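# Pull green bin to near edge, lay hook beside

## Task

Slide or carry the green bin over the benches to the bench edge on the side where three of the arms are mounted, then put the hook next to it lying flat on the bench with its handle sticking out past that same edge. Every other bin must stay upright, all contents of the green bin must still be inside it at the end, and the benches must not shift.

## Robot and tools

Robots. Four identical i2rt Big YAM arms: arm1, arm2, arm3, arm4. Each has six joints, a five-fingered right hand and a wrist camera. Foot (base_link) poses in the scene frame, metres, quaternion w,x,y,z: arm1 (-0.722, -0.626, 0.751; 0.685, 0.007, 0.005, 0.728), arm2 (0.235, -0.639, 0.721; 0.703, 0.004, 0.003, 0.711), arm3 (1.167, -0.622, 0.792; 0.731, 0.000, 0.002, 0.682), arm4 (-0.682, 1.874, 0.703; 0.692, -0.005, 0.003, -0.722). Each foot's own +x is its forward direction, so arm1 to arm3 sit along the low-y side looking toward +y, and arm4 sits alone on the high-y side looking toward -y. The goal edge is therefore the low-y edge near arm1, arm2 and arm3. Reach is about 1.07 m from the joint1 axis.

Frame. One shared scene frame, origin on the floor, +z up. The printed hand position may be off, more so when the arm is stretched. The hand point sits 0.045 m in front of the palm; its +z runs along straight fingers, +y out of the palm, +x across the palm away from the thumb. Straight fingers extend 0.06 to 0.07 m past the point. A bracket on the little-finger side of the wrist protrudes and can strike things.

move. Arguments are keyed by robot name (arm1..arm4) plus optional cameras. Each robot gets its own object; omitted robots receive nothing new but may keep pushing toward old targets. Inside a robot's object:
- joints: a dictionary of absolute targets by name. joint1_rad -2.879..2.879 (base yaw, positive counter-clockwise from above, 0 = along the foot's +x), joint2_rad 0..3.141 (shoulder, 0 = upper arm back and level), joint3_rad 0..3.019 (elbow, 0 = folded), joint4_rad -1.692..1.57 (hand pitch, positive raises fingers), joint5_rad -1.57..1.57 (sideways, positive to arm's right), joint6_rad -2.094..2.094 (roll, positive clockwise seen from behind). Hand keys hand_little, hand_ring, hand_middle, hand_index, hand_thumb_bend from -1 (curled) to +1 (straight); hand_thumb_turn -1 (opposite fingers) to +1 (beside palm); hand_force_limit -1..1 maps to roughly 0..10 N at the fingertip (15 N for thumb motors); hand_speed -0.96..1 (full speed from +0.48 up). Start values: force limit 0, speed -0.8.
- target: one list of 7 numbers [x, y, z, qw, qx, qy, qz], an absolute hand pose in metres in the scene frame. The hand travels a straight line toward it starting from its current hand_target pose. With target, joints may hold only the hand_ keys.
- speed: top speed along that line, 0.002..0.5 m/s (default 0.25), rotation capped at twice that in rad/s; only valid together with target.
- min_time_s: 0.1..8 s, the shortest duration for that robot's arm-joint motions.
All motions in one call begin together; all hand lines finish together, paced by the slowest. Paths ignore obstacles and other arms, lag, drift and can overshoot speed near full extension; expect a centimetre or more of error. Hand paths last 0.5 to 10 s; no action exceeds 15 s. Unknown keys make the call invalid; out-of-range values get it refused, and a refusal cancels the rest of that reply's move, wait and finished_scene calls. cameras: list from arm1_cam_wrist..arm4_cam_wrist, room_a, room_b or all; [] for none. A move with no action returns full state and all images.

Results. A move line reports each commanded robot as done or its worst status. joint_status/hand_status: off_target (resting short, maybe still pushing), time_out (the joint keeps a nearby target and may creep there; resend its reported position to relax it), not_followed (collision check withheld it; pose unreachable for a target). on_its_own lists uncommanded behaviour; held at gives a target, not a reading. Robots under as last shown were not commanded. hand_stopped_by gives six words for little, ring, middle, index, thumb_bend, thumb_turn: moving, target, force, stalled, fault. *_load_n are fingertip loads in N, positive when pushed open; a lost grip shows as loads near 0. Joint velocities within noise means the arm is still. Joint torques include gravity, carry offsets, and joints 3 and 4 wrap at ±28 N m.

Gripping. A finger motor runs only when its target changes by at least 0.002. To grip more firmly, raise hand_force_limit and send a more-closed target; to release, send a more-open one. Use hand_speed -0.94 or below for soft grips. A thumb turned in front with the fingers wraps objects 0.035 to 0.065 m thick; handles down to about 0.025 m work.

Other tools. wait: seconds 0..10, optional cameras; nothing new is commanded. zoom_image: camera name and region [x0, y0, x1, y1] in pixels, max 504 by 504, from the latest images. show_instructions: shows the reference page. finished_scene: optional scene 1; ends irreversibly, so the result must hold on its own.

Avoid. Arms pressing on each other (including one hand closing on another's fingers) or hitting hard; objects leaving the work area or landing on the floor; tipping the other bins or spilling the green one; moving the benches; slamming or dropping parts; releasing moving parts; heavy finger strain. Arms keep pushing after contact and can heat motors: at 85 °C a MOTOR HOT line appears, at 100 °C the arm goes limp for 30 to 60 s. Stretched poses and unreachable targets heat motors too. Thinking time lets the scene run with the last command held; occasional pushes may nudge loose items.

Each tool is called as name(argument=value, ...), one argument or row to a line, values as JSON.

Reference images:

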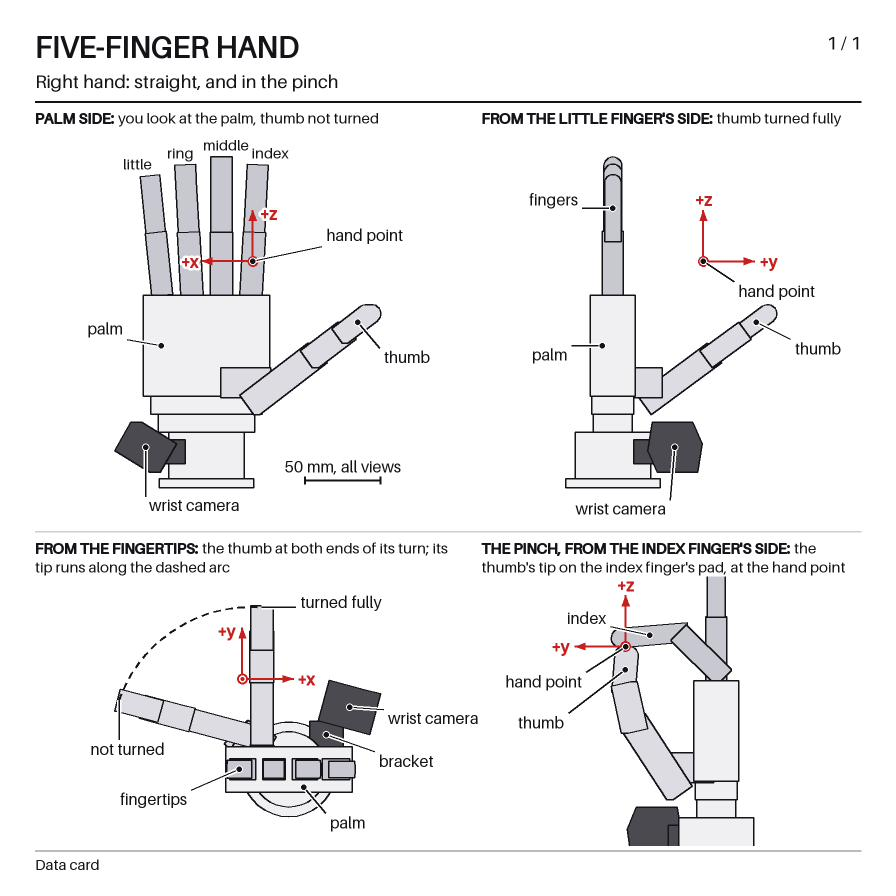

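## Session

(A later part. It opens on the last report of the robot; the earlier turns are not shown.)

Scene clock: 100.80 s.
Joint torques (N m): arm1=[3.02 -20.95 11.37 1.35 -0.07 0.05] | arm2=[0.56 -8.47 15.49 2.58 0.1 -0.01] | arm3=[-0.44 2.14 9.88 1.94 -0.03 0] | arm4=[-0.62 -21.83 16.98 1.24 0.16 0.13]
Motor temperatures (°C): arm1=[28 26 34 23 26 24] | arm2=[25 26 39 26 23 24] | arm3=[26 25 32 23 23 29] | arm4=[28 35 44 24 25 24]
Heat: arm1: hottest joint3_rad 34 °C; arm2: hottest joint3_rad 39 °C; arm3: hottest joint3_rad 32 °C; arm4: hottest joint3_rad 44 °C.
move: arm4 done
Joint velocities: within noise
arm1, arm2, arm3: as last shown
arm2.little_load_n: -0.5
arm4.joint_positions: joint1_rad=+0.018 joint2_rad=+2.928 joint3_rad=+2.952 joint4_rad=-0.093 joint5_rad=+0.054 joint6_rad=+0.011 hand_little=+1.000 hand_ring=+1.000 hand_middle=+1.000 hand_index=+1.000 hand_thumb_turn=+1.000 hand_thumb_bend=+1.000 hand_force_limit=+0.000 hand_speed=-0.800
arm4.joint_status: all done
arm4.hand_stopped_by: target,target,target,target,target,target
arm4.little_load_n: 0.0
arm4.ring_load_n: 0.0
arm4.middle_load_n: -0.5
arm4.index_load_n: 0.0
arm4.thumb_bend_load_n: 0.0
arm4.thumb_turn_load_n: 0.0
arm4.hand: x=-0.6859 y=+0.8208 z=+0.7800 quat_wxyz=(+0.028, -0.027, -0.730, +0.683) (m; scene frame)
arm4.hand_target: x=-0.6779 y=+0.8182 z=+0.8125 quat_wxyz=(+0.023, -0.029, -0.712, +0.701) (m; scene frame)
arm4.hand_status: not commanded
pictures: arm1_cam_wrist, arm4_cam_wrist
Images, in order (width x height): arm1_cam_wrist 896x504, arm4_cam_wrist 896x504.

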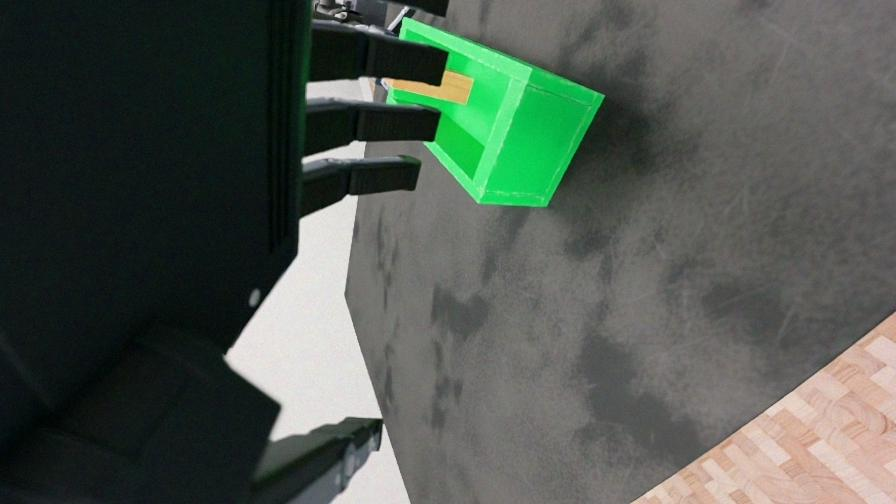

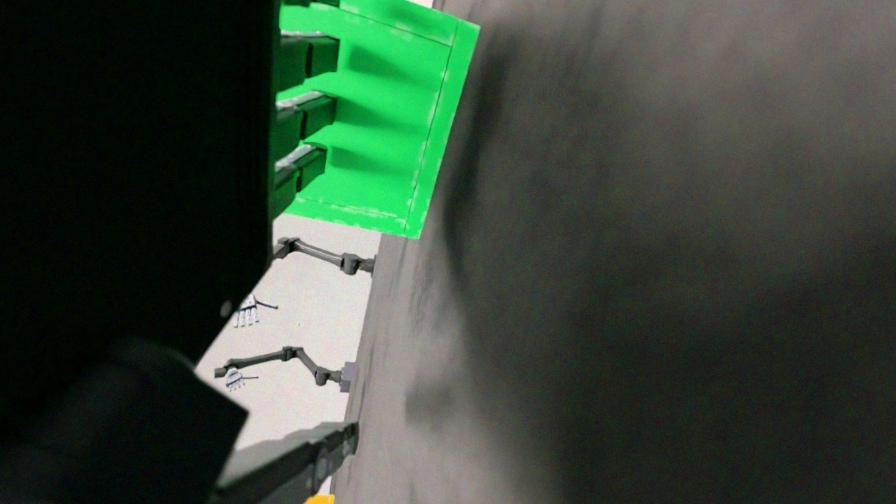

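move(
  arm1={"target": [-0.755, 0.38, 0.925, 0.6428, -0.766, 0, 0], "speed": 0.2, "joints": {"hand_little": 0.45, "hand_ring": 0.45, "hand_middle": 0.45, "hand_index": 0.45}},
)

move(
  arm1={"target": [-0.755, 0.44, 0.91, 0.6428, -0.766, 0, 0], "speed": 0.15},
  cameras=["arm4_cam_wrist", "arm1_cam_wrist", "room_a", "room_b"],
)

zoom_image(
  camera="room_a",
  region=[470, 180, 610, 320],
)

zoom_image(
  camera="room_b",
  region=[220, 210, 350, 340],
)

Scene clock: 104.53 s.
Joint torques (N m): arm1=[2.55 -23.82 8.76 2.51 -0.03 0.03] | arm2=[0.56 -8.53 15.51 2.58 0.11 -0.01] | arm3=[0.38 2.14 9.83 1.85 -0.02 0.01] | arm4=[-0.56 -21.89 16.98 1.21 0.15 0.13]
Motor temperatures (°C): arm1=[28 26 34 23 26 24] | arm2=[25 26 39 26 23 24] | arm3=[26 25 32 23 23 29] | arm4=[28 35 46 24 25 24]
Heat: arm1: hottest joint3_rad 34 °C; arm2: hottest joint3_rad 39 °C; arm3: hottest joint3_rad 32 °C; arm4: hottest joint3_rad 46 °C.
move: arm1 off_target
Joint velocities: within noise
arm1.joint_positions: joint1_rad=-0.066 joint2_rad=+2.542 joint3_rad=+2.486 joint4_rad=-0.157 joint5_rad=+0.008 joint6_rad=-0.027 hand_little=+0.450 hand_ring=+0.450 hand_middle=+0.450 hand_index=+0.450 hand_thumb_turn=+1.000 hand_thumb_bend=+1.000 hand_force_limit=+0.000 hand_speed=-0.800
arm1.joint_status: all done
arm1.hand_stopped_by: target,target,target,target,target,target
arm1.little_load_n: 0.0
arm1.ring_load_n: 0.0
arm1.middle_load_n: 0.0
arm1.index_load_n: 0.0
arm1.thumb_bend_load_n: 0.0
arm1.thumb_turn_load_n: 0.0
arm1.hand: x=-0.7411 y=+0.3772 z=+0.9038 quat_wxyz=(-0.629, +0.778, +0.000, +0.007) (m; scene frame)
arm1.hand_target: x=-0.7551 y=+0.3793 z=+0.9252 quat_wxyz=(-0.643, +0.766, +0.000, +0.000) (m; scene frame)
arm1.hand_status: off_target (0.026 m and 2.2 deg from the pose sent, 0.073 m and 17.7 deg at the start)
arm2, arm3, arm4: as last shown
arm2.little_load_n: 0.0
arm3.little_load_n: 0.5
arm4.thumb_turn_load_n: -0.5
pictures: none

Scene clock: 106.73 s.
Joint torques (N m): arm1=[3.02 -23.12 11.75 2.33 -0.03 0.07] | arm2=[0.56 -8.47 15.49 2.58 0.11 -0.01] | arm3=[-0.21 1.9 9.91 1.77 -0.04 -0.01] | arm4=[-0.62 -21.95 16.99 1.18 0.14 0.14]
Motor temperatures (°C): arm1=[28 27 34 23 26 24] | arm2=[25 26 39 26 23 24] | arm3=[26 25 32 23 23 29] | arm4=[28 35 46 24 25 24]
Heat: arm1: hottest joint3_rad 34 °C; arm2: hottest joint3_rad 39 °C; arm3: hottest joint3_rad 32 °C; arm4: hottest joint3_rad 46 °C.
move: arm1 off_target
Joint velocities: within noise
arm1.joint_positions: joint1_rad=-0.061 joint2_rad=+2.824 joint3_rad=+2.879 joint4_rad=-0.090 joint5_rad=+0.054 joint6_rad=-0.024 hand_little=+0.450 hand_ring=+0.450 hand_middle=+0.450 hand_index=+0.450 hand_thumb_turn=+1.000 hand_thumb_bend=+1.000 hand_force_limit=+0.000 hand_speed=-0.800
arm1.joint_status: not commanded
arm1.hand_stopped_by: target,target,target,target,target,target
arm1.little_load_n: 0.0
arm1.ring_load_n: 0.0
arm1.middle_load_n: 0.0
arm1.index_load_n: 0.0
arm1.thumb_bend_load_n: 0.0
arm1.thumb_turn_load_n: 0.0
arm1.hand: x=-0.7375 y=+0.4249 z=+0.8886 quat_wxyz=(-0.695, +0.719, -0.017, +0.022) (m; scene frame)
arm1.hand_target: x=-0.7550 y=+0.4278 z=+0.9098 quat_wxyz=(-0.714, +0.700, -0.017, +0.012) (m; scene frame)
arm1.hand_status: off_target (0.031 m and 8.7 deg from the pose sent, 0.065 m and 2.3 deg at the start; a joint's target at an end of its range on 49 of 66 steps)
arm2, arm3, arm4: as last shown
arm2.thumb_turn_load_n: 0.5
arm3.little_load_n: -0.5
arm4.ring_load_n: -0.5
arm4.thumb_turn_load_n: 0.0
pictures: arm1_cam_wrist, arm4_cam_wrist, room_a, room_b
Images, in order (width x height): arm1_cam_wrist 896x504, arm4_cam_wrist 896x504, room_a 896x504, room_b 896x504.

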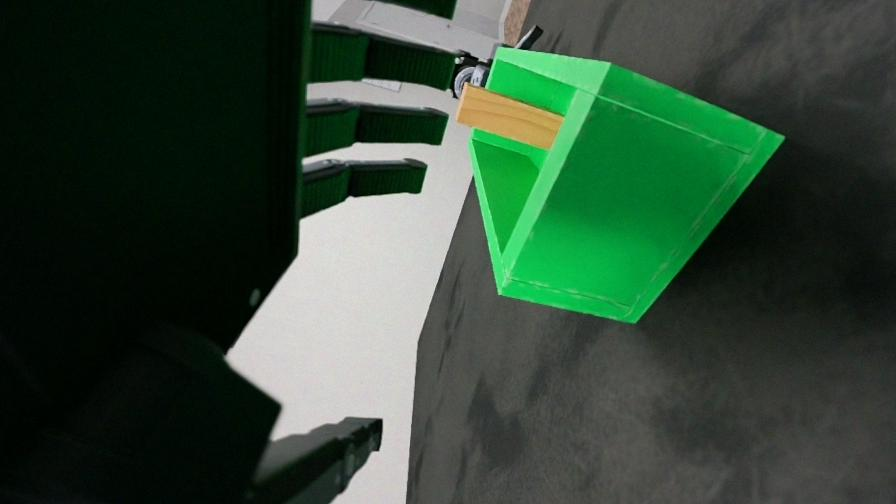

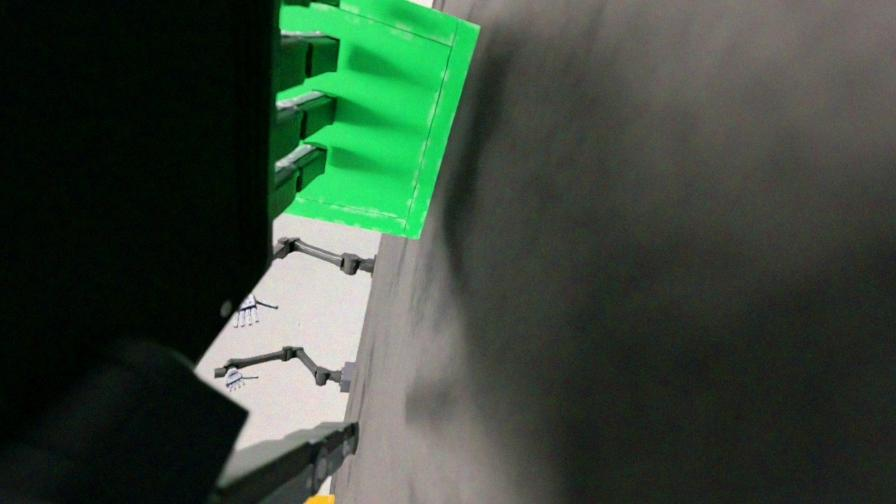

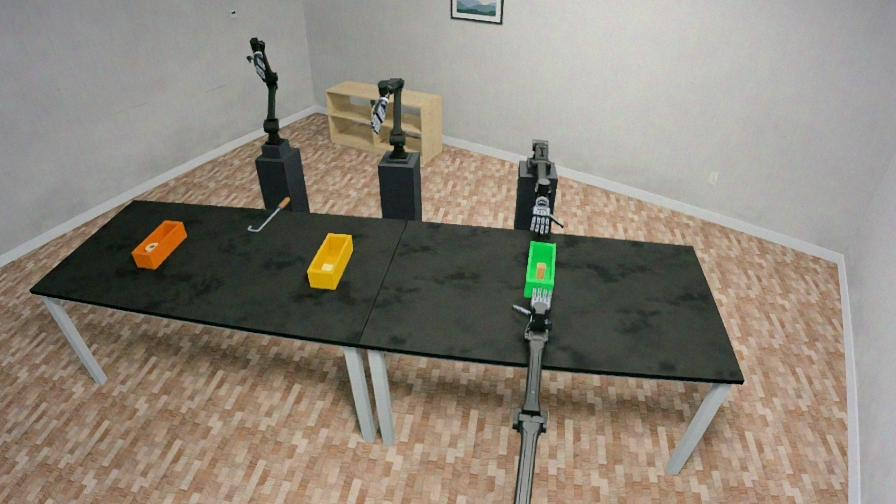

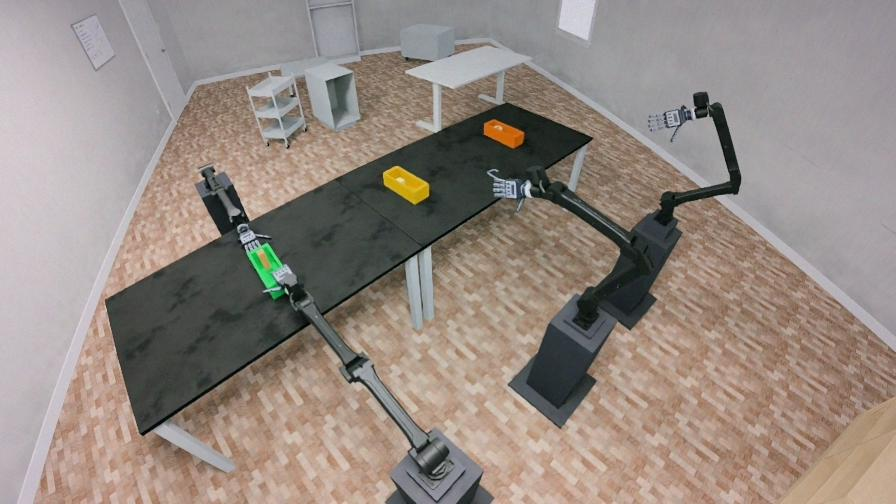

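Scaled by 3.600.

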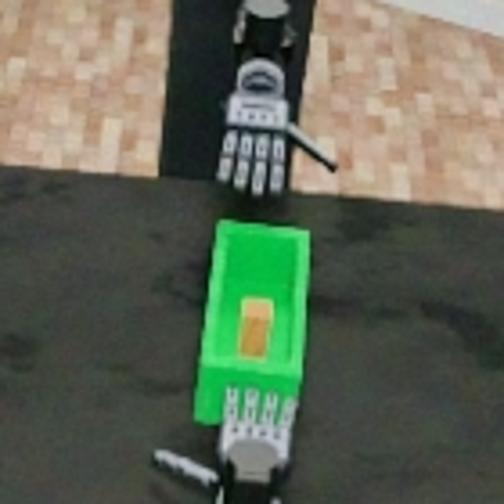

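Scaled by 3.877.

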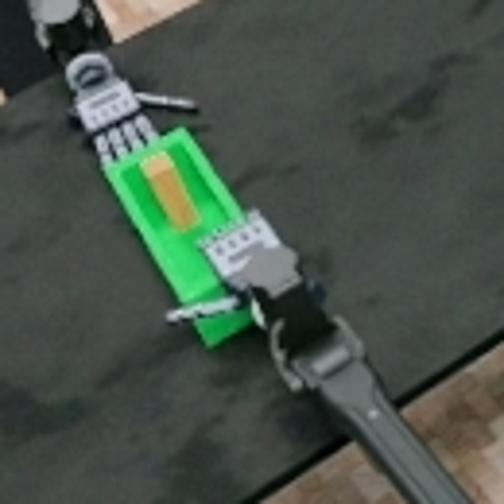

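move(
  arm1={"joints": {"joint1_rad": -0.036, "joint2_rad": 2.875, "joint3_rad": 3.015, "joint4_rad": -0.20}, "min_time_s": 1.5},
  cameras=["arm1_cam_wrist", "room_a", "room_b"],
)

zoom_image(
  camera="room_a",
  region=[470, 180, 610, 320],
)

zoom_image(
  camera="room_b",
  region=[220, 210, 350, 340],
)

Scene clock: 113.13 s.
Joint torques (N m): arm1=[2.61 -22.42 12.04 1.59 -0.02 0.02] | arm2=[0.56 -8.53 15.49 2.56 0.1 -0.02] | arm3=[-0.21 2.02 9.77 1.94 -0.04 0.02] | arm4=[-0.56 -21.95 17.03 1.25 0.15 0.12]
Motor temperatures (°C): arm1=[28 27 34 23 26 24] | arm2=[25 26 40 26 23 24] | arm3=[26 25 32 23 23 29] | arm4=[28 35 48 23 25 24]
Heat: arm1: hottest joint3_rad 34 °C; arm2: hottest joint3_rad 40 °C; arm3: hottest joint3_rad 32 °C; arm4: hottest joint3_rad 48 °C.
move: arm1 done
Joint velocities: within noise
arm1.joint_positions: joint1_rad=-0.052 joint2_rad=+2.848 joint3_rad=+2.951 joint4_rad=-0.191 joint5_rad=+0.055 joint6_rad=-0.024 hand_little=+0.450 hand_ring=+0.450 hand_middle=+0.450 hand_index=+0.450 hand_thumb_turn=+1.000 hand_thumb_bend=+1.000 hand_force_limit=+0.000 hand_speed=-0.800
arm1.joint_status: all done
joint sent to its limit — arm1.joint3_rad, upper limit.
arm1.hand_stopped_by: target,target,target,target,target,target
arm1.little_load_n: 0.0
arm1.ring_load_n: 0.0
arm1.middle_load_n: 0.0
arm1.index_load_n: 0.0
arm1.thumb_bend_load_n: 0.5
arm1.thumb_turn_load_n: 0.0
arm1.hand: x=-0.7471 y=+0.4203 z=+0.8838 quat_wxyz=(-0.676, +0.737, -0.013, +0.019) (m; scene frame)
arm1.hand_target: x=-0.7641 y=+0.4212 z=+0.8881 quat_wxyz=(-0.682, +0.731, -0.013, +0.010) (m; scene frame)
arm1.hand_status: not commanded
arm2, arm3, arm4: as last shown
arm2.thumb_turn_load_n: 0.0
arm4.ring_load_n: 0.0
arm4.thumb_turn_load_n: -0.5
pictures: arm1_cam_wrist, room_a, room_b
Images, in order (width x height): arm1_cam_wrist 896x504, room_a 896x504, room_b 896x504.

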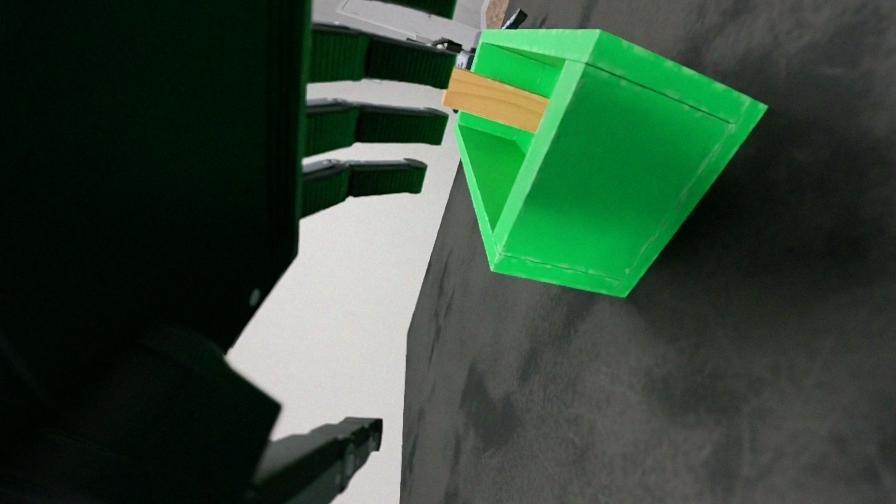

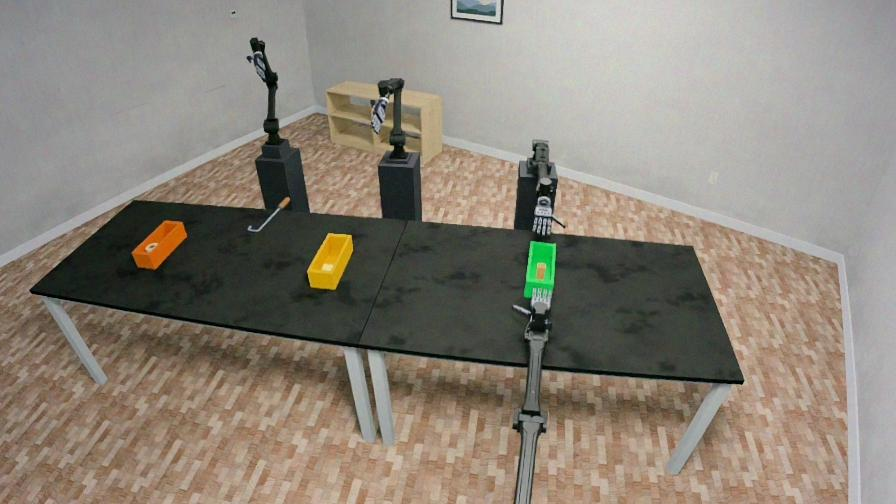

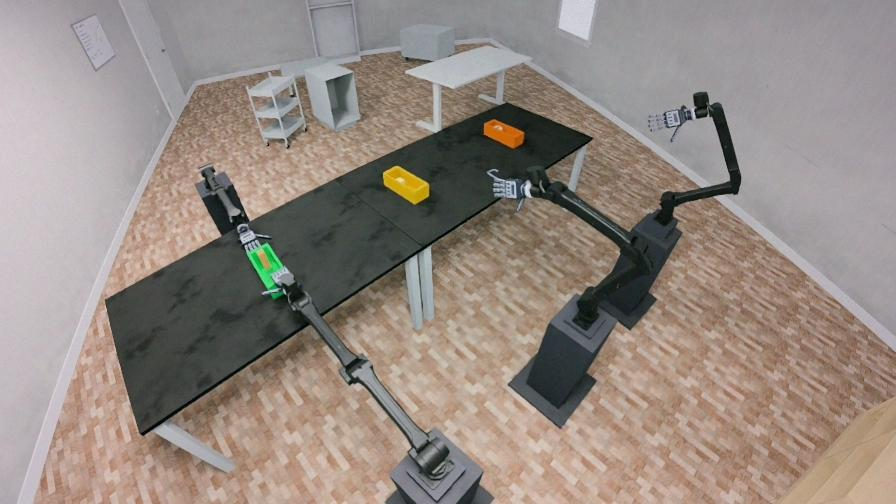

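Scaled by 3.600.

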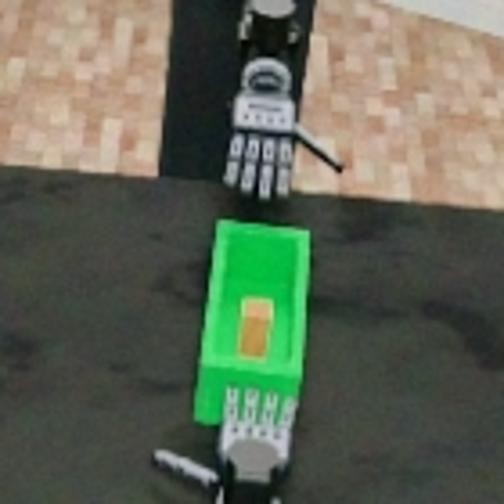

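Scaled by 3.877.

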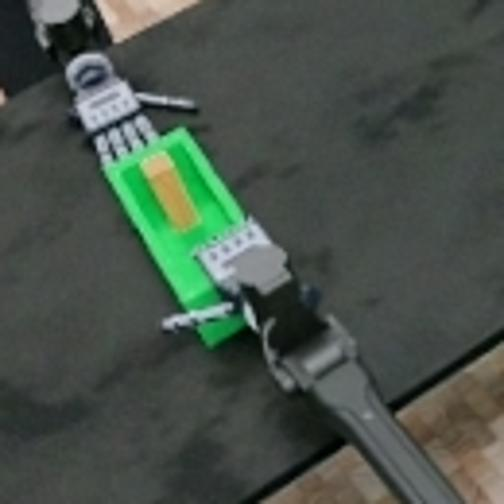

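move(
  arm1={"joints": {"joint2_rad": 2.935, "hand_little": 0.35, "hand_ring": 0.35, "hand_middle": 0.35, "hand_index": 0.35}, "min_time_s": 1.5},
  cameras=["arm1_cam_wrist", "room_a", "room_b"],
)

zoom_image(
  camera="room_a",
  region=[470, 180, 610, 320],
)

zoom_image(
  camera="arm1_cam_wrist",
  region=[300, 0, 620, 300],
)

Scene clock: 116.80 s.
Joint torques (N m): arm1=[2.84 -21.83 11.17 1.5 -0.05 0.04] | arm2=[0.56 -8.59 15.5 2.58 0.11 -0.02] | arm3=[-0.26 1.73 10 1.85 -0.01 -0.01] | arm4=[-0.62 -21.89 16.83 1.2 0.15 0.12]
Motor temperatures (°C): arm1=[28 28 34 23 26 24] | arm2=[25 26 40 26 23 24] | arm3=[26 25 32 23 23 29] | arm4=[28 36 49 23 25 24]
Heat: arm1: hottest joint3_rad 34 °C; arm2: hottest joint3_rad 40 °C; arm3: hottest joint3_rad 32 °C; arm4: hottest joint3_rad 49 °C.
move: arm1 done
Joint velocities: within noise
arm1.joint_positions: joint1_rad=-0.052 joint2_rad=+2.892 joint3_rad=+2.962 joint4_rad=-0.191 joint5_rad=+0.055 joint6_rad=-0.022 hand_little=+0.350 hand_ring=+0.350 hand_middle=+0.350 hand_index=+0.350 hand_thumb_turn=+1.000 hand_thumb_bend=+1.000 hand_force_limit=+0.000 hand_speed=-0.800
arm1.joint_status: all done
arm1.hand_stopped_by: target,target,target,target,target,target
arm1.little_load_n: 0.0
arm1.ring_load_n: 0.0
arm1.middle_load_n: 0.5
arm1.index_load_n: 0.0
arm1.thumb_bend_load_n: 0.0
arm1.thumb_turn_load_n: -0.5
arm1.hand: x=-0.7478 y=+0.4202 z=+0.8461 quat_wxyz=(-0.664, +0.748, -0.013, +0.019) (m; scene frame)
arm1.hand_target: x=-0.7651 y=+0.4197 z=+0.8268 quat_wxyz=(-0.660, +0.751, -0.012, +0.010) (m; scene frame)
arm1.hand_status: not commanded
arm2, arm3, arm4: as last shown
arm3.little_load_n: 0.0
arm3.index_load_n: -0.5
arm4.joint_positions: joint1_rad=+0.018 joint2_rad=+2.928 joint3_rad=+2.954 joint4_rad=-0.093 joint5_rad=+0.054 joint6_rad=+0.011 hand_little=+1.000 hand_ring=+1.000 hand_middle=+1.000 hand_index=+1.000 hand_thumb_turn=+1.000 hand_thumb_bend=+1.000 hand_force_limit=+0.000 hand_speed=-0.800
arm4.hand: x=-0.6859 y=+0.8207 z=+0.7812 quat_wxyz=(+0.028, -0.027, -0.729, +0.683) (m; scene frame)
arm4.hand_target: x=-0.6779 y=+0.8182 z=+0.8126 quat_wxyz=(+0.023, -0.029, -0.712, +0.701) (m; scene frame)
pictures: arm1_cam_wrist, room_a, room_b
Images, in order (width x height): arm1_cam_wrist 896x504, room_a 896x504, room_b 896x504.

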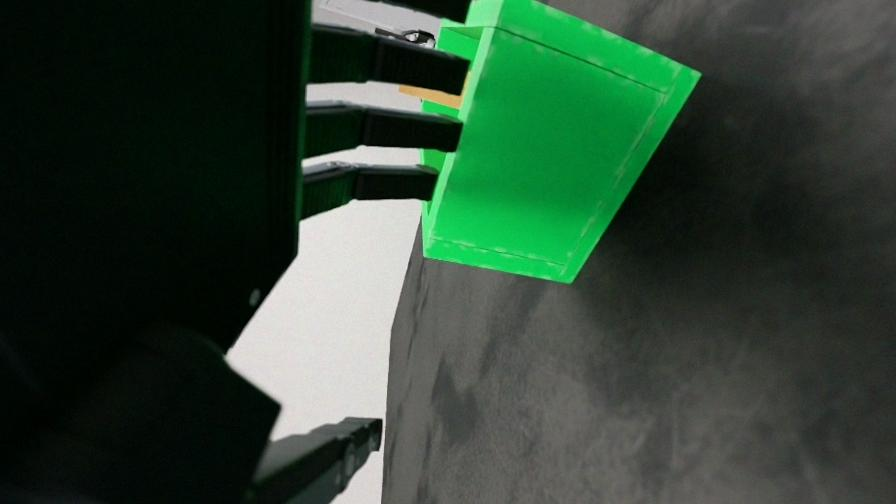

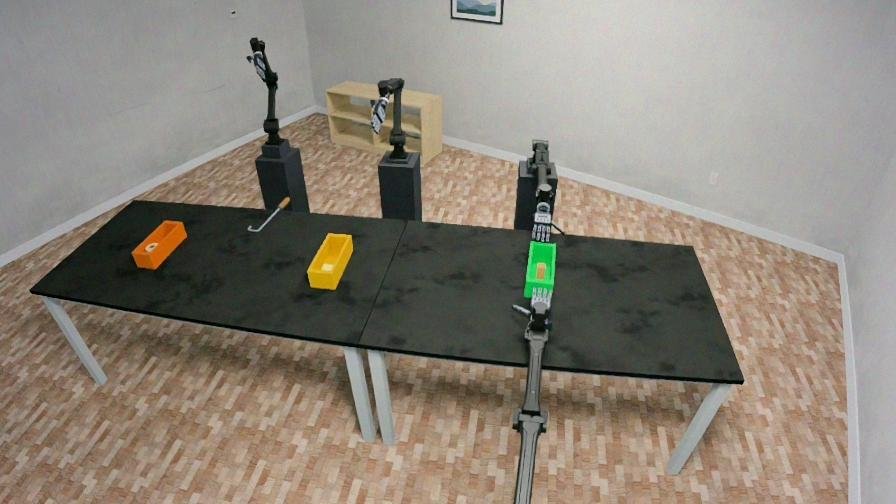

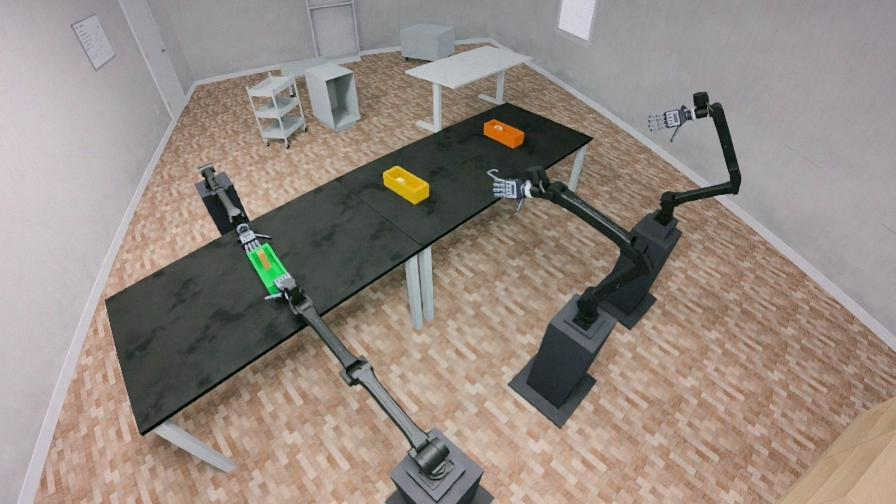

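Scaled by 3.600.

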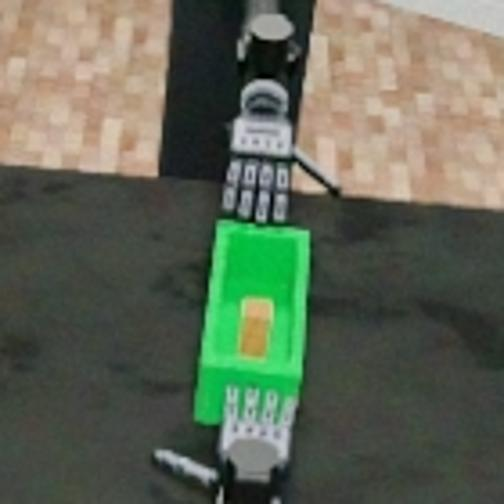

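Scaled by 1.575.

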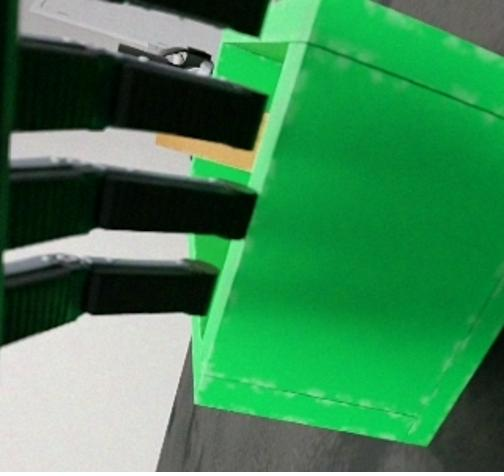

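move(
  arm1={"joints": {"joint2_rad": 2.975}, "min_time_s": 1.0},
)

move(
  arm1={"joints": {"hand_little": -0.1, "hand_ring": -0.1, "hand_middle": -0.1, "hand_index": -0.1}},
  cameras=["arm1_cam_wrist", "room_a", "room_b"],
)

zoom_image(
  camera="room_a",
  region=[470, 180, 610, 320],
)

zoom_image(
  camera="arm1_cam_wrist",
  region=[300, 0, 620, 300],
)

Scene clock: 123.30 s.
Joint torques (N m): arm1=[2.96 -19.55 9.78 1.47 -0.04 0.02] | arm2=[0.62 -8.47 15.49 2.58 0.11 -0.02] | arm3=[-0.32 1.73 9.88 1.78 0 0] | arm4=[-0.56 -21.89 16.81 1.2 0.14 0.13]
Motor temperatures (°C): arm1=[28 30 34 23 26 24] | arm2=[25 26 41 26 23 24] | arm3=[26 25 32 23 23 29] | arm4=[28 36 48 23 25 24]
Heat: arm1: hottest joint3_rad 34 °C; arm2: hottest joint3_rad 41 °C; arm3: hottest joint3_rad 32 °C; arm4: hottest joint3_rad 48 °C.
move: arm1 done
Joint velocities: within noise
arm1.joint_positions: joint1_rad=-0.052 joint2_rad=+2.907 joint3_rad=+2.982 joint4_rad=-0.191 joint5_rad=+0.055 joint6_rad=-0.021 hand_little=+0.350 hand_ring=+0.350 hand_middle=+0.350 hand_index=+0.350 hand_thumb_turn=+1.000 hand_thumb_bend=+1.000 hand_force_limit=+0.000 hand_speed=-0.800
arm1.joint_status: all done
arm1.hand_stopped_by: target,target,target,target,target,target
arm1.little_load_n: 0.0
arm1.ring_load_n: 0.0
arm1.middle_load_n: 1.0
arm1.index_load_n: 0.0
arm1.thumb_bend_load_n: 0.5
arm1.thumb_turn_load_n: 0.0
arm1.hand: x=-0.7479 y=+0.4209 z=+0.8436 quat_wxyz=(-0.665, +0.746, -0.013, +0.018) (m; scene frame)
arm1.hand_target: x=-0.7658 y=+0.4166 z=+0.7854 quat_wxyz=(-0.645, +0.764, -0.011, +0.011) (m; scene frame)
arm1.hand_status: not commanded
arm2, arm3, arm4: as last shown
arm3.index_load_n: 0.0
arm4.middle_load_n: 0.0
arm4.index_load_n: -0.5
arm4.thumb_turn_load_n: 0.0
pictures: none

Scene clock: 124.60 s.
Joint torques (N m): arm1=[3.02 -19.55 9.77 1.36 -0.05 0.05] | arm2=[0.62 -8.41 15.51 2.59 0.11 -0.02] | arm3=[0.15 1.96 9.92 1.73 -0.04 0.01] | arm4=[-0.62 -21.89 16.84 1.2 0.15 0.14]
Motor temperatures (°C): arm1=[28 30 34 23 26 24] | arm2=[25 26 41 26 23 24] | arm3=[26 25 32 23 23 29] | arm4=[28 36 48 23 25 24]
Heat: arm1: hottest joint3_rad 34 °C; arm2: hottest joint3_rad 41 °C; arm3: hottest joint3_rad 32 °C; arm4: hottest joint3_rad 48 °C.
move: arm1 off_target
Joint velocities: within noise
arm1.joint_positions: joint1_rad=-0.052 joint2_rad=+2.907 joint3_rad=+2.983 joint4_rad=-0.188 joint5_rad=+0.055 joint6_rad=-0.021 hand_little=-0.100 hand_ring=-0.100 hand_middle=+0.336 hand_index=-0.100 hand_thumb_turn=+1.000 hand_thumb_bend=+1.000 hand_force_limit=+0.000 hand_speed=-0.800
arm1.joint_status: hand_middle off_target (ended at +0.336, target -0.100); the others done
arm1.hand_stopped_by: target,target,force,target,target,target
arm1.little_load_n: 0.0
arm1.ring_load_n: 0.0
arm1.middle_load_n: 2.0
arm1.index_load_n: 0.0
arm1.thumb_bend_load_n: 0.0
arm1.thumb_turn_load_n: -0.5
arm1.hand: x=-0.7479 y=+0.4212 z=+0.8442 quat_wxyz=(-0.667, +0.745, -0.013, +0.018) (m; scene frame)
arm1.hand_target: x=-0.7658 y=+0.4166 z=+0.7855 quat_wxyz=(-0.645, +0.764, -0.011, +0.011) (m; scene frame)
arm1.hand_status: not commanded
arm2, arm4: as last shown
arm3.joint_positions: joint1_rad=+0.372 joint2_rad=+0.645 joint3_rad=+1.554 joint4_rad=-1.357 joint5_rad=-0.183 joint6_rad=-1.161 hand_little=+1.000 hand_ring=+1.000 hand_middle=+1.000 hand_index=+1.000 hand_thumb_turn=+1.000 hand_thumb_bend=+1.000 hand_force_limit=+0.000 hand_speed=-0.800
arm3.joint_status: not commanded
arm3.hand_stopped_by: target,target,target,target,target,target
arm3.little_load_n: 0.0
arm3.ring_load_n: 0.0
arm3.middle_load_n: 0.0
arm3.index_load_n: 0.0
arm3.thumb_bend_load_n: 0.0
arm3.thumb_turn_load_n: 0.0
arm3.hand: x=+1.1097 y=-0.4106 z=+1.3398 quat_wxyz=(-0.514, +0.596, +0.599, +0.149) (m; scene frame)
arm3.hand_target: x=+1.1104 y=-0.4126 z=+1.3502 quat_wxyz=(-0.523, +0.590, +0.595, +0.154) (m; scene frame)
arm3.hand_status: not commanded
arm4.index_load_n: 0.0
arm4.thumb_turn_load_n: -0.5
pictures: arm1_cam_wrist, room_a, room_b
Images, in order (width x height): arm1_cam_wrist 896x504, room_a 896x504, room_b 896x504.

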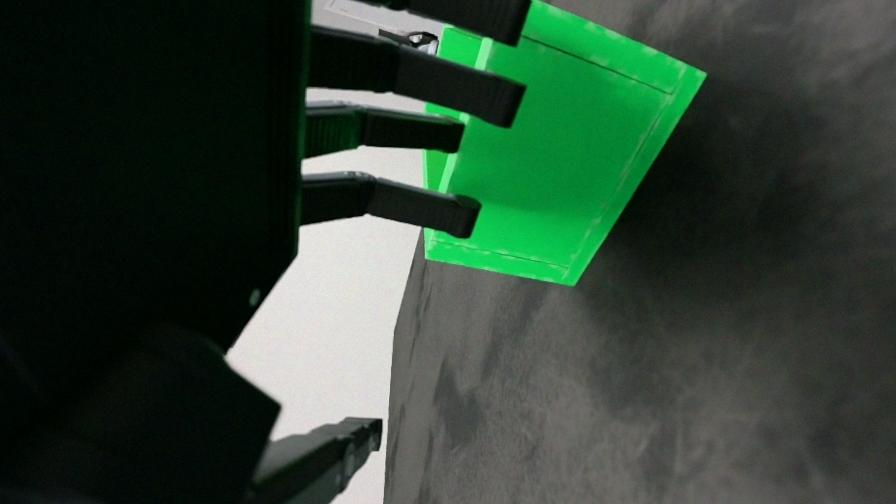

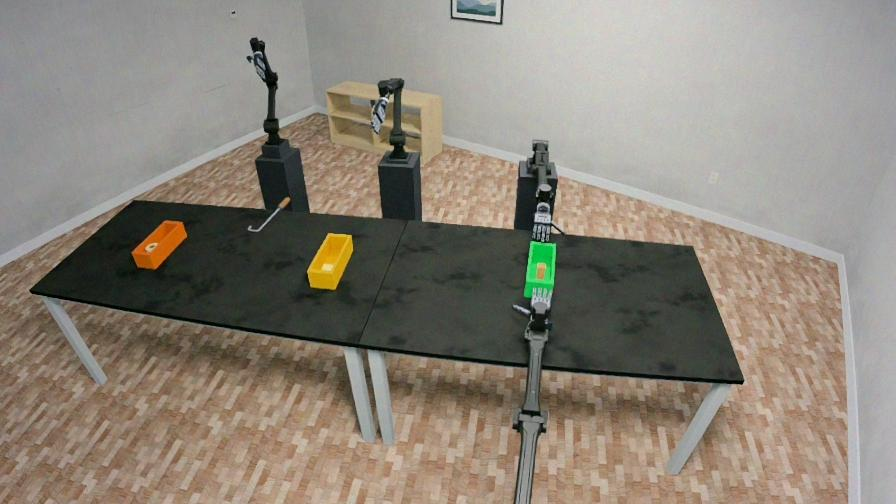

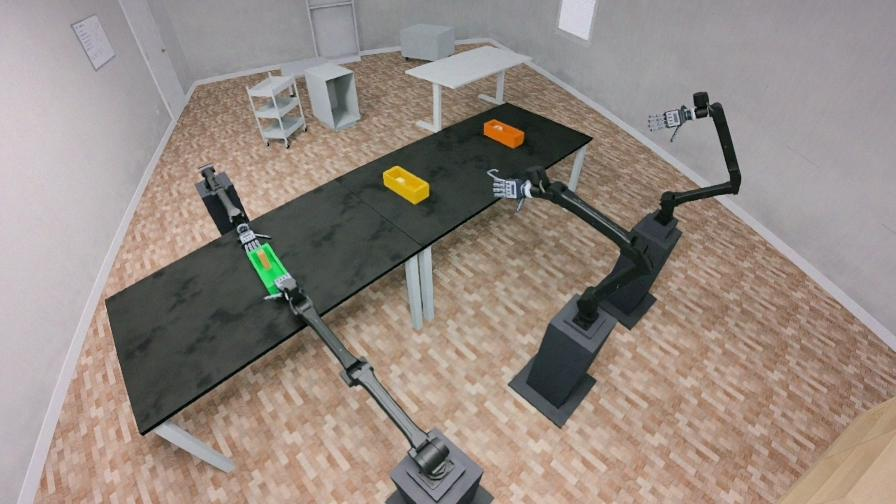

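Scaled by 3.600.

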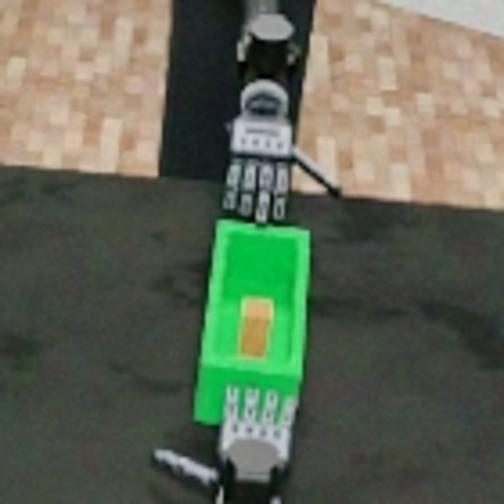

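Scaled by 1.575.

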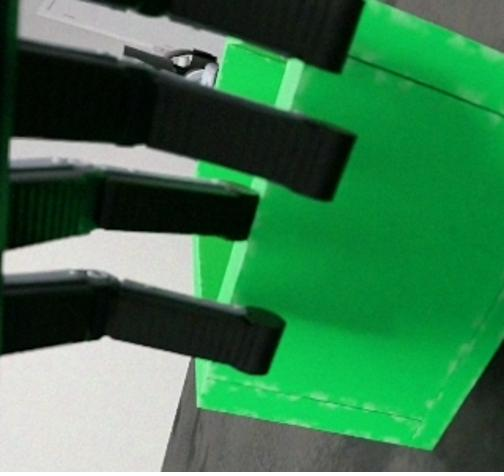

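move(
  arm1={"joints": {"joint2_rad": 2.90, "joint4_rad": -0.22, "hand_little": 1.0, "hand_ring": 1.0, "hand_middle": 1.0, "hand_index": 1.0}, "min_time_s": 1.0},
)

move(
  arm1={"joints": {"joint2_rad": 3.05}, "min_time_s": 1.5},
  cameras=["arm1_cam_wrist", "room_a", "room_b"],
)

zoom_image(
  camera="room_a",
  region=[470, 180, 610, 320],
)

zoom_image(
  camera="arm1_cam_wrist",
  region=[300, 0, 620, 300],
)

Scene clock: 139.37 s.
Joint torques (N m): arm1=[2.96 -24.82 9.73 4.4 -0.19 -0.11] | arm2=[0.62 -8.47 15.5 2.58 0.11 -0.02] | arm3=[0.32 2.14 9.99 1.85 -0.01 0.01] | arm4=[0.62 -22.01 16.29 1.68 -0.69 0.13]
Motor temperatures (°C): arm1=[28 31 35 23 26 24] | arm2=[25 26 42 26 23 24] | arm3=[26 25 32 23 23 29] | arm4=[28 37 48 23 25 24]
Heat: arm1: hottest joint3_rad 35 °C; arm2: hottest joint3_rad 42 °C; arm3: hottest joint3_rad 32 °C; arm4: hottest joint3_rad 48 °C.
move: arm1 off_target
Joint velocities: within noise
arm1.joint_positions: joint1_rad=-0.051 joint2_rad=+2.900 joint3_rad=+2.983 joint4_rad=-0.288 joint5_rad=+0.058 joint6_rad=-0.009 hand_little=+1.000 hand_ring=+0.471 hand_middle=+1.000 hand_index=+0.416 hand_thumb_turn=+1.000 hand_thumb_bend=+1.000 hand_force_limit=+0.000 hand_speed=-0.800
arm1.joint_status: joint4_rad off_target (ended at -0.288, target -0.220); hand_ring off_target (ended at +0.471, target +1.000); hand_index off_target (ended at +0.416, target +1.000); the others done
arm1.hand_stopped_by: target,stalled,target,stalled,target,target
arm1.little_load_n: -0.5
arm1.ring_load_n: -15.5
arm1.middle_load_n: 0.0
arm1.index_load_n: -13.0
arm1.thumb_bend_load_n: 0.0
arm1.thumb_turn_load_n: 0.0
arm1.hand: x=-0.7498 y=+0.4114 z=+0.8263 quat_wxyz=(-0.631, +0.775, -0.016, +0.016) (m; scene frame)
arm1.hand_target: x=-0.7646 y=+0.4192 z=+0.8571 quat_wxyz=(-0.665, +0.746, -0.012, +0.010) (m; scene frame)
arm1.hand_status: not commanded
arm2.joint_positions: joint1_rad=+0.090 joint2_rad=+1.169 joint3_rad=+1.393 joint4_rad=-0.651 joint5_rad=+0.109 joint6_rad=-1.280 hand_little=+1.000 hand_ring=+1.000 hand_middle=+1.000 hand_index=+1.000 hand_thumb_turn=+1.000 hand_thumb_bend=+1.000 hand_force_limit=+0.000 hand_speed=-0.800
arm2.joint_status: not commanded
arm2.hand_stopped_by: target,target,target,target,target,target
arm2.little_load_n: 0.0
arm2.ring_load_n: 0.0
arm2.middle_load_n: 0.0
arm2.index_load_n: 0.0
arm2.thumb_bend_load_n: 0.0
arm2.thumb_turn_load_n: 0.0
arm2.hand: x=+0.2555 y=-0.1081 z=+1.1613 quat_wxyz=(-0.427, +0.667, +0.510, +0.336) (m; scene frame)
arm2.hand_target: x=+0.2502 y=-0.1024 z=+1.1994 quat_wxyz=(-0.455, +0.650, +0.499, +0.349) (m; scene frame)
arm2.hand_status: not commanded
arm3, arm4: as last shown
arm4.joint_positions: joint1_rad=+0.002 joint2_rad=+2.928 joint3_rad=+2.959 joint4_rad=-0.107 joint5_rad=+0.072 joint6_rad=+0.011 hand_little=+1.000 hand_ring=+1.000 hand_middle=+1.000 hand_index=+1.000 hand_thumb_turn=+1.000 hand_thumb_bend=+1.000 hand_force_limit=+0.000 hand_speed=-0.800
arm4.middle_load_n: -1.5
arm4.thumb_turn_load_n: 0.0
arm4.hand: x=-0.7067 y=+0.8214 z=+0.7815 quat_wxyz=(+0.040, -0.039, -0.731, +0.680) (m; scene frame)
arm4.hand_target: x=-0.6778 y=+0.8182 z=+0.8127 quat_wxyz=(+0.023, -0.029, -0.712, +0.701) (m; scene frame)
pictures: none

Scene clock: 141.23 s.
Joint torques (N m): arm1=[2.96 -15.5 7.97 4.31 0.16 -0.1] | arm2=[0.56 -8.41 15.5 2.56 0.1 -0.02] | arm3=[-0.21 2.49 10 1.68 -0.02 0.02] | arm4=[0.85 -21.95 16.31 1.72 -0.77 0.13]
Motor temperatures (°C): arm1=[28 32 35 23 26 24] | arm2=[25 26 42 26 23 24] | arm3=[26 25 32 23 23 29] | arm4=[28 37 48 23 25 24]
Heat: arm1: hottest joint3_rad 35 °C; arm2: hottest joint3_rad 42 °C; arm3: hottest joint3_rad 32 °C; arm4: hottest joint3_rad 48 °C.
move: arm1 done
Joint velocities: within noise
arm1.joint_positions: joint1_rad=-0.051 joint2_rad=+2.924 joint3_rad=+3.008 joint4_rad=-0.283 joint5_rad=+0.051 joint6_rad=-0.009 hand_little=+1.000 hand_ring=+0.471 hand_middle=+1.000 hand_index=+0.416 hand_thumb_turn=+1.000 hand_thumb_bend=+1.000 hand_force_limit=+0.000 hand_speed=-0.800
arm1.joint_status: all done
arm1.hand_stopped_by: target,stalled,target,stalled,target,target
arm1.little_load_n: 0.0
arm1.ring_load_n: -19.5
arm1.middle_load_n: -0.5
arm1.index_load_n: -20.5
arm1.thumb_bend_load_n: 0.0
arm1.thumb_turn_load_n: 0.0
arm1.hand: x=-0.7513 y=+0.4125 z=+0.8196 quat_wxyz=(-0.634, +0.773, -0.014, +0.013) (m; scene frame)
arm1.hand_target: x=-0.7669 y=+0.4040 z=+0.7046 quat_wxyz=(-0.608, +0.794, -0.009, +0.011) (m; scene frame)
arm1.hand_status: not commanded
arm2, arm3: as last shown
arm4.joint_positions: joint1_rad=-0.003 joint2_rad=+2.928 joint3_rad=+2.959 joint4_rad=-0.108 joint5_rad=+0.073 joint6_rad=+0.011 hand_little=+1.000 hand_ring=+1.000 hand_middle=+1.000 hand_index=+1.000 hand_thumb_turn=+1.000 hand_thumb_bend=+1.000 hand_force_limit=+0.000 hand_speed=-0.800
arm4.joint_status: not commanded
arm4.hand_stopped_by: target,target,target,target,target,target
arm4.little_load_n: 0.0
arm4.ring_load_n: 0.0
arm4.middle_load_n: -2.5
arm4.index_load_n: -0.5
arm4.thumb_bend_load_n: 0.0
arm4.thumb_turn_load_n: 0.0
arm4.hand: x=-0.7122 y=+0.8216 z=+0.7812 quat_wxyz=(+0.043, -0.042, -0.731, +0.679) (m; scene frame)
arm4.hand_target: x=-0.6780 y=+0.8182 z=+0.8127 quat_wxyz=(+0.023, -0.029, -0.712, +0.701) (m; scene frame)
arm4.hand_status: not commanded
pictures: arm1_cam_wrist, room_a, room_b
Images, in order (width x height): arm1_cam_wrist 896x504, room_a 896x504, room_b 896x504.

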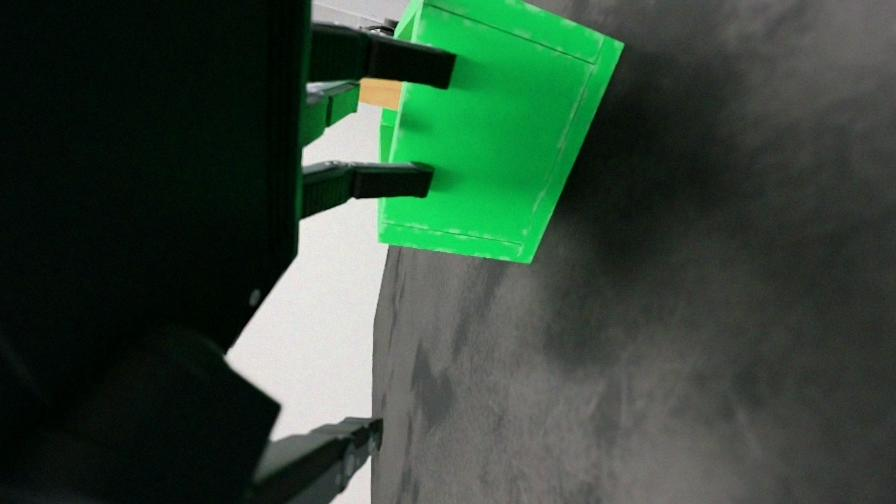

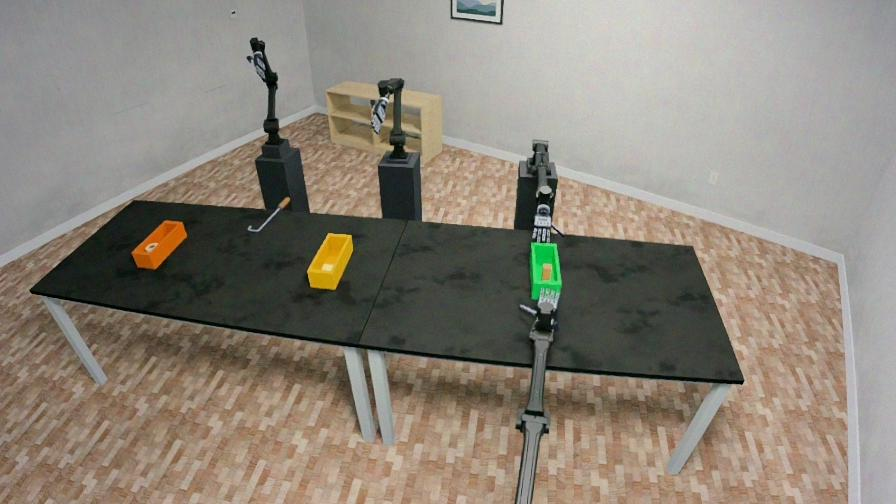

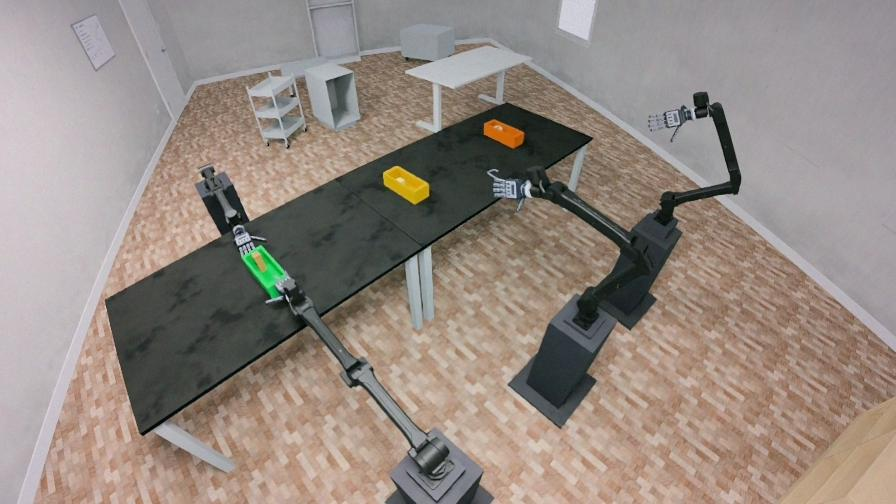

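Scaled by 3.600.

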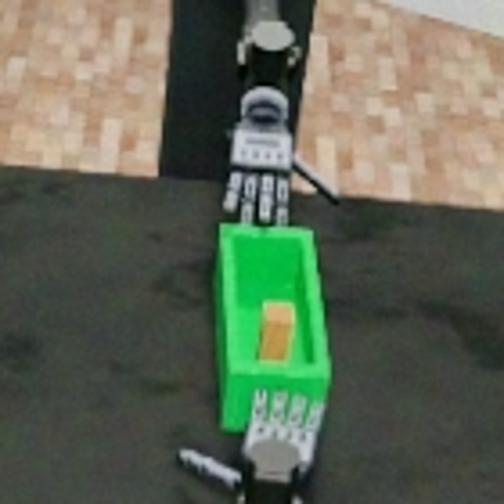

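Scaled by 1.575.

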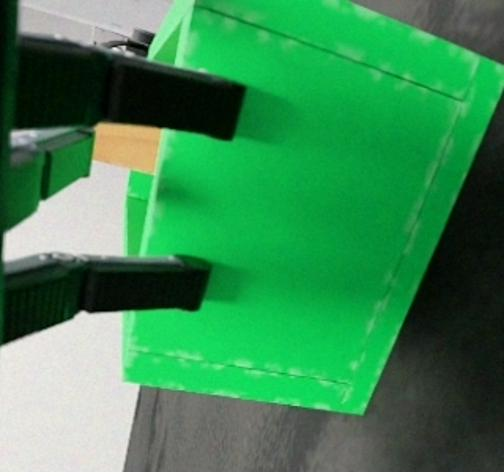

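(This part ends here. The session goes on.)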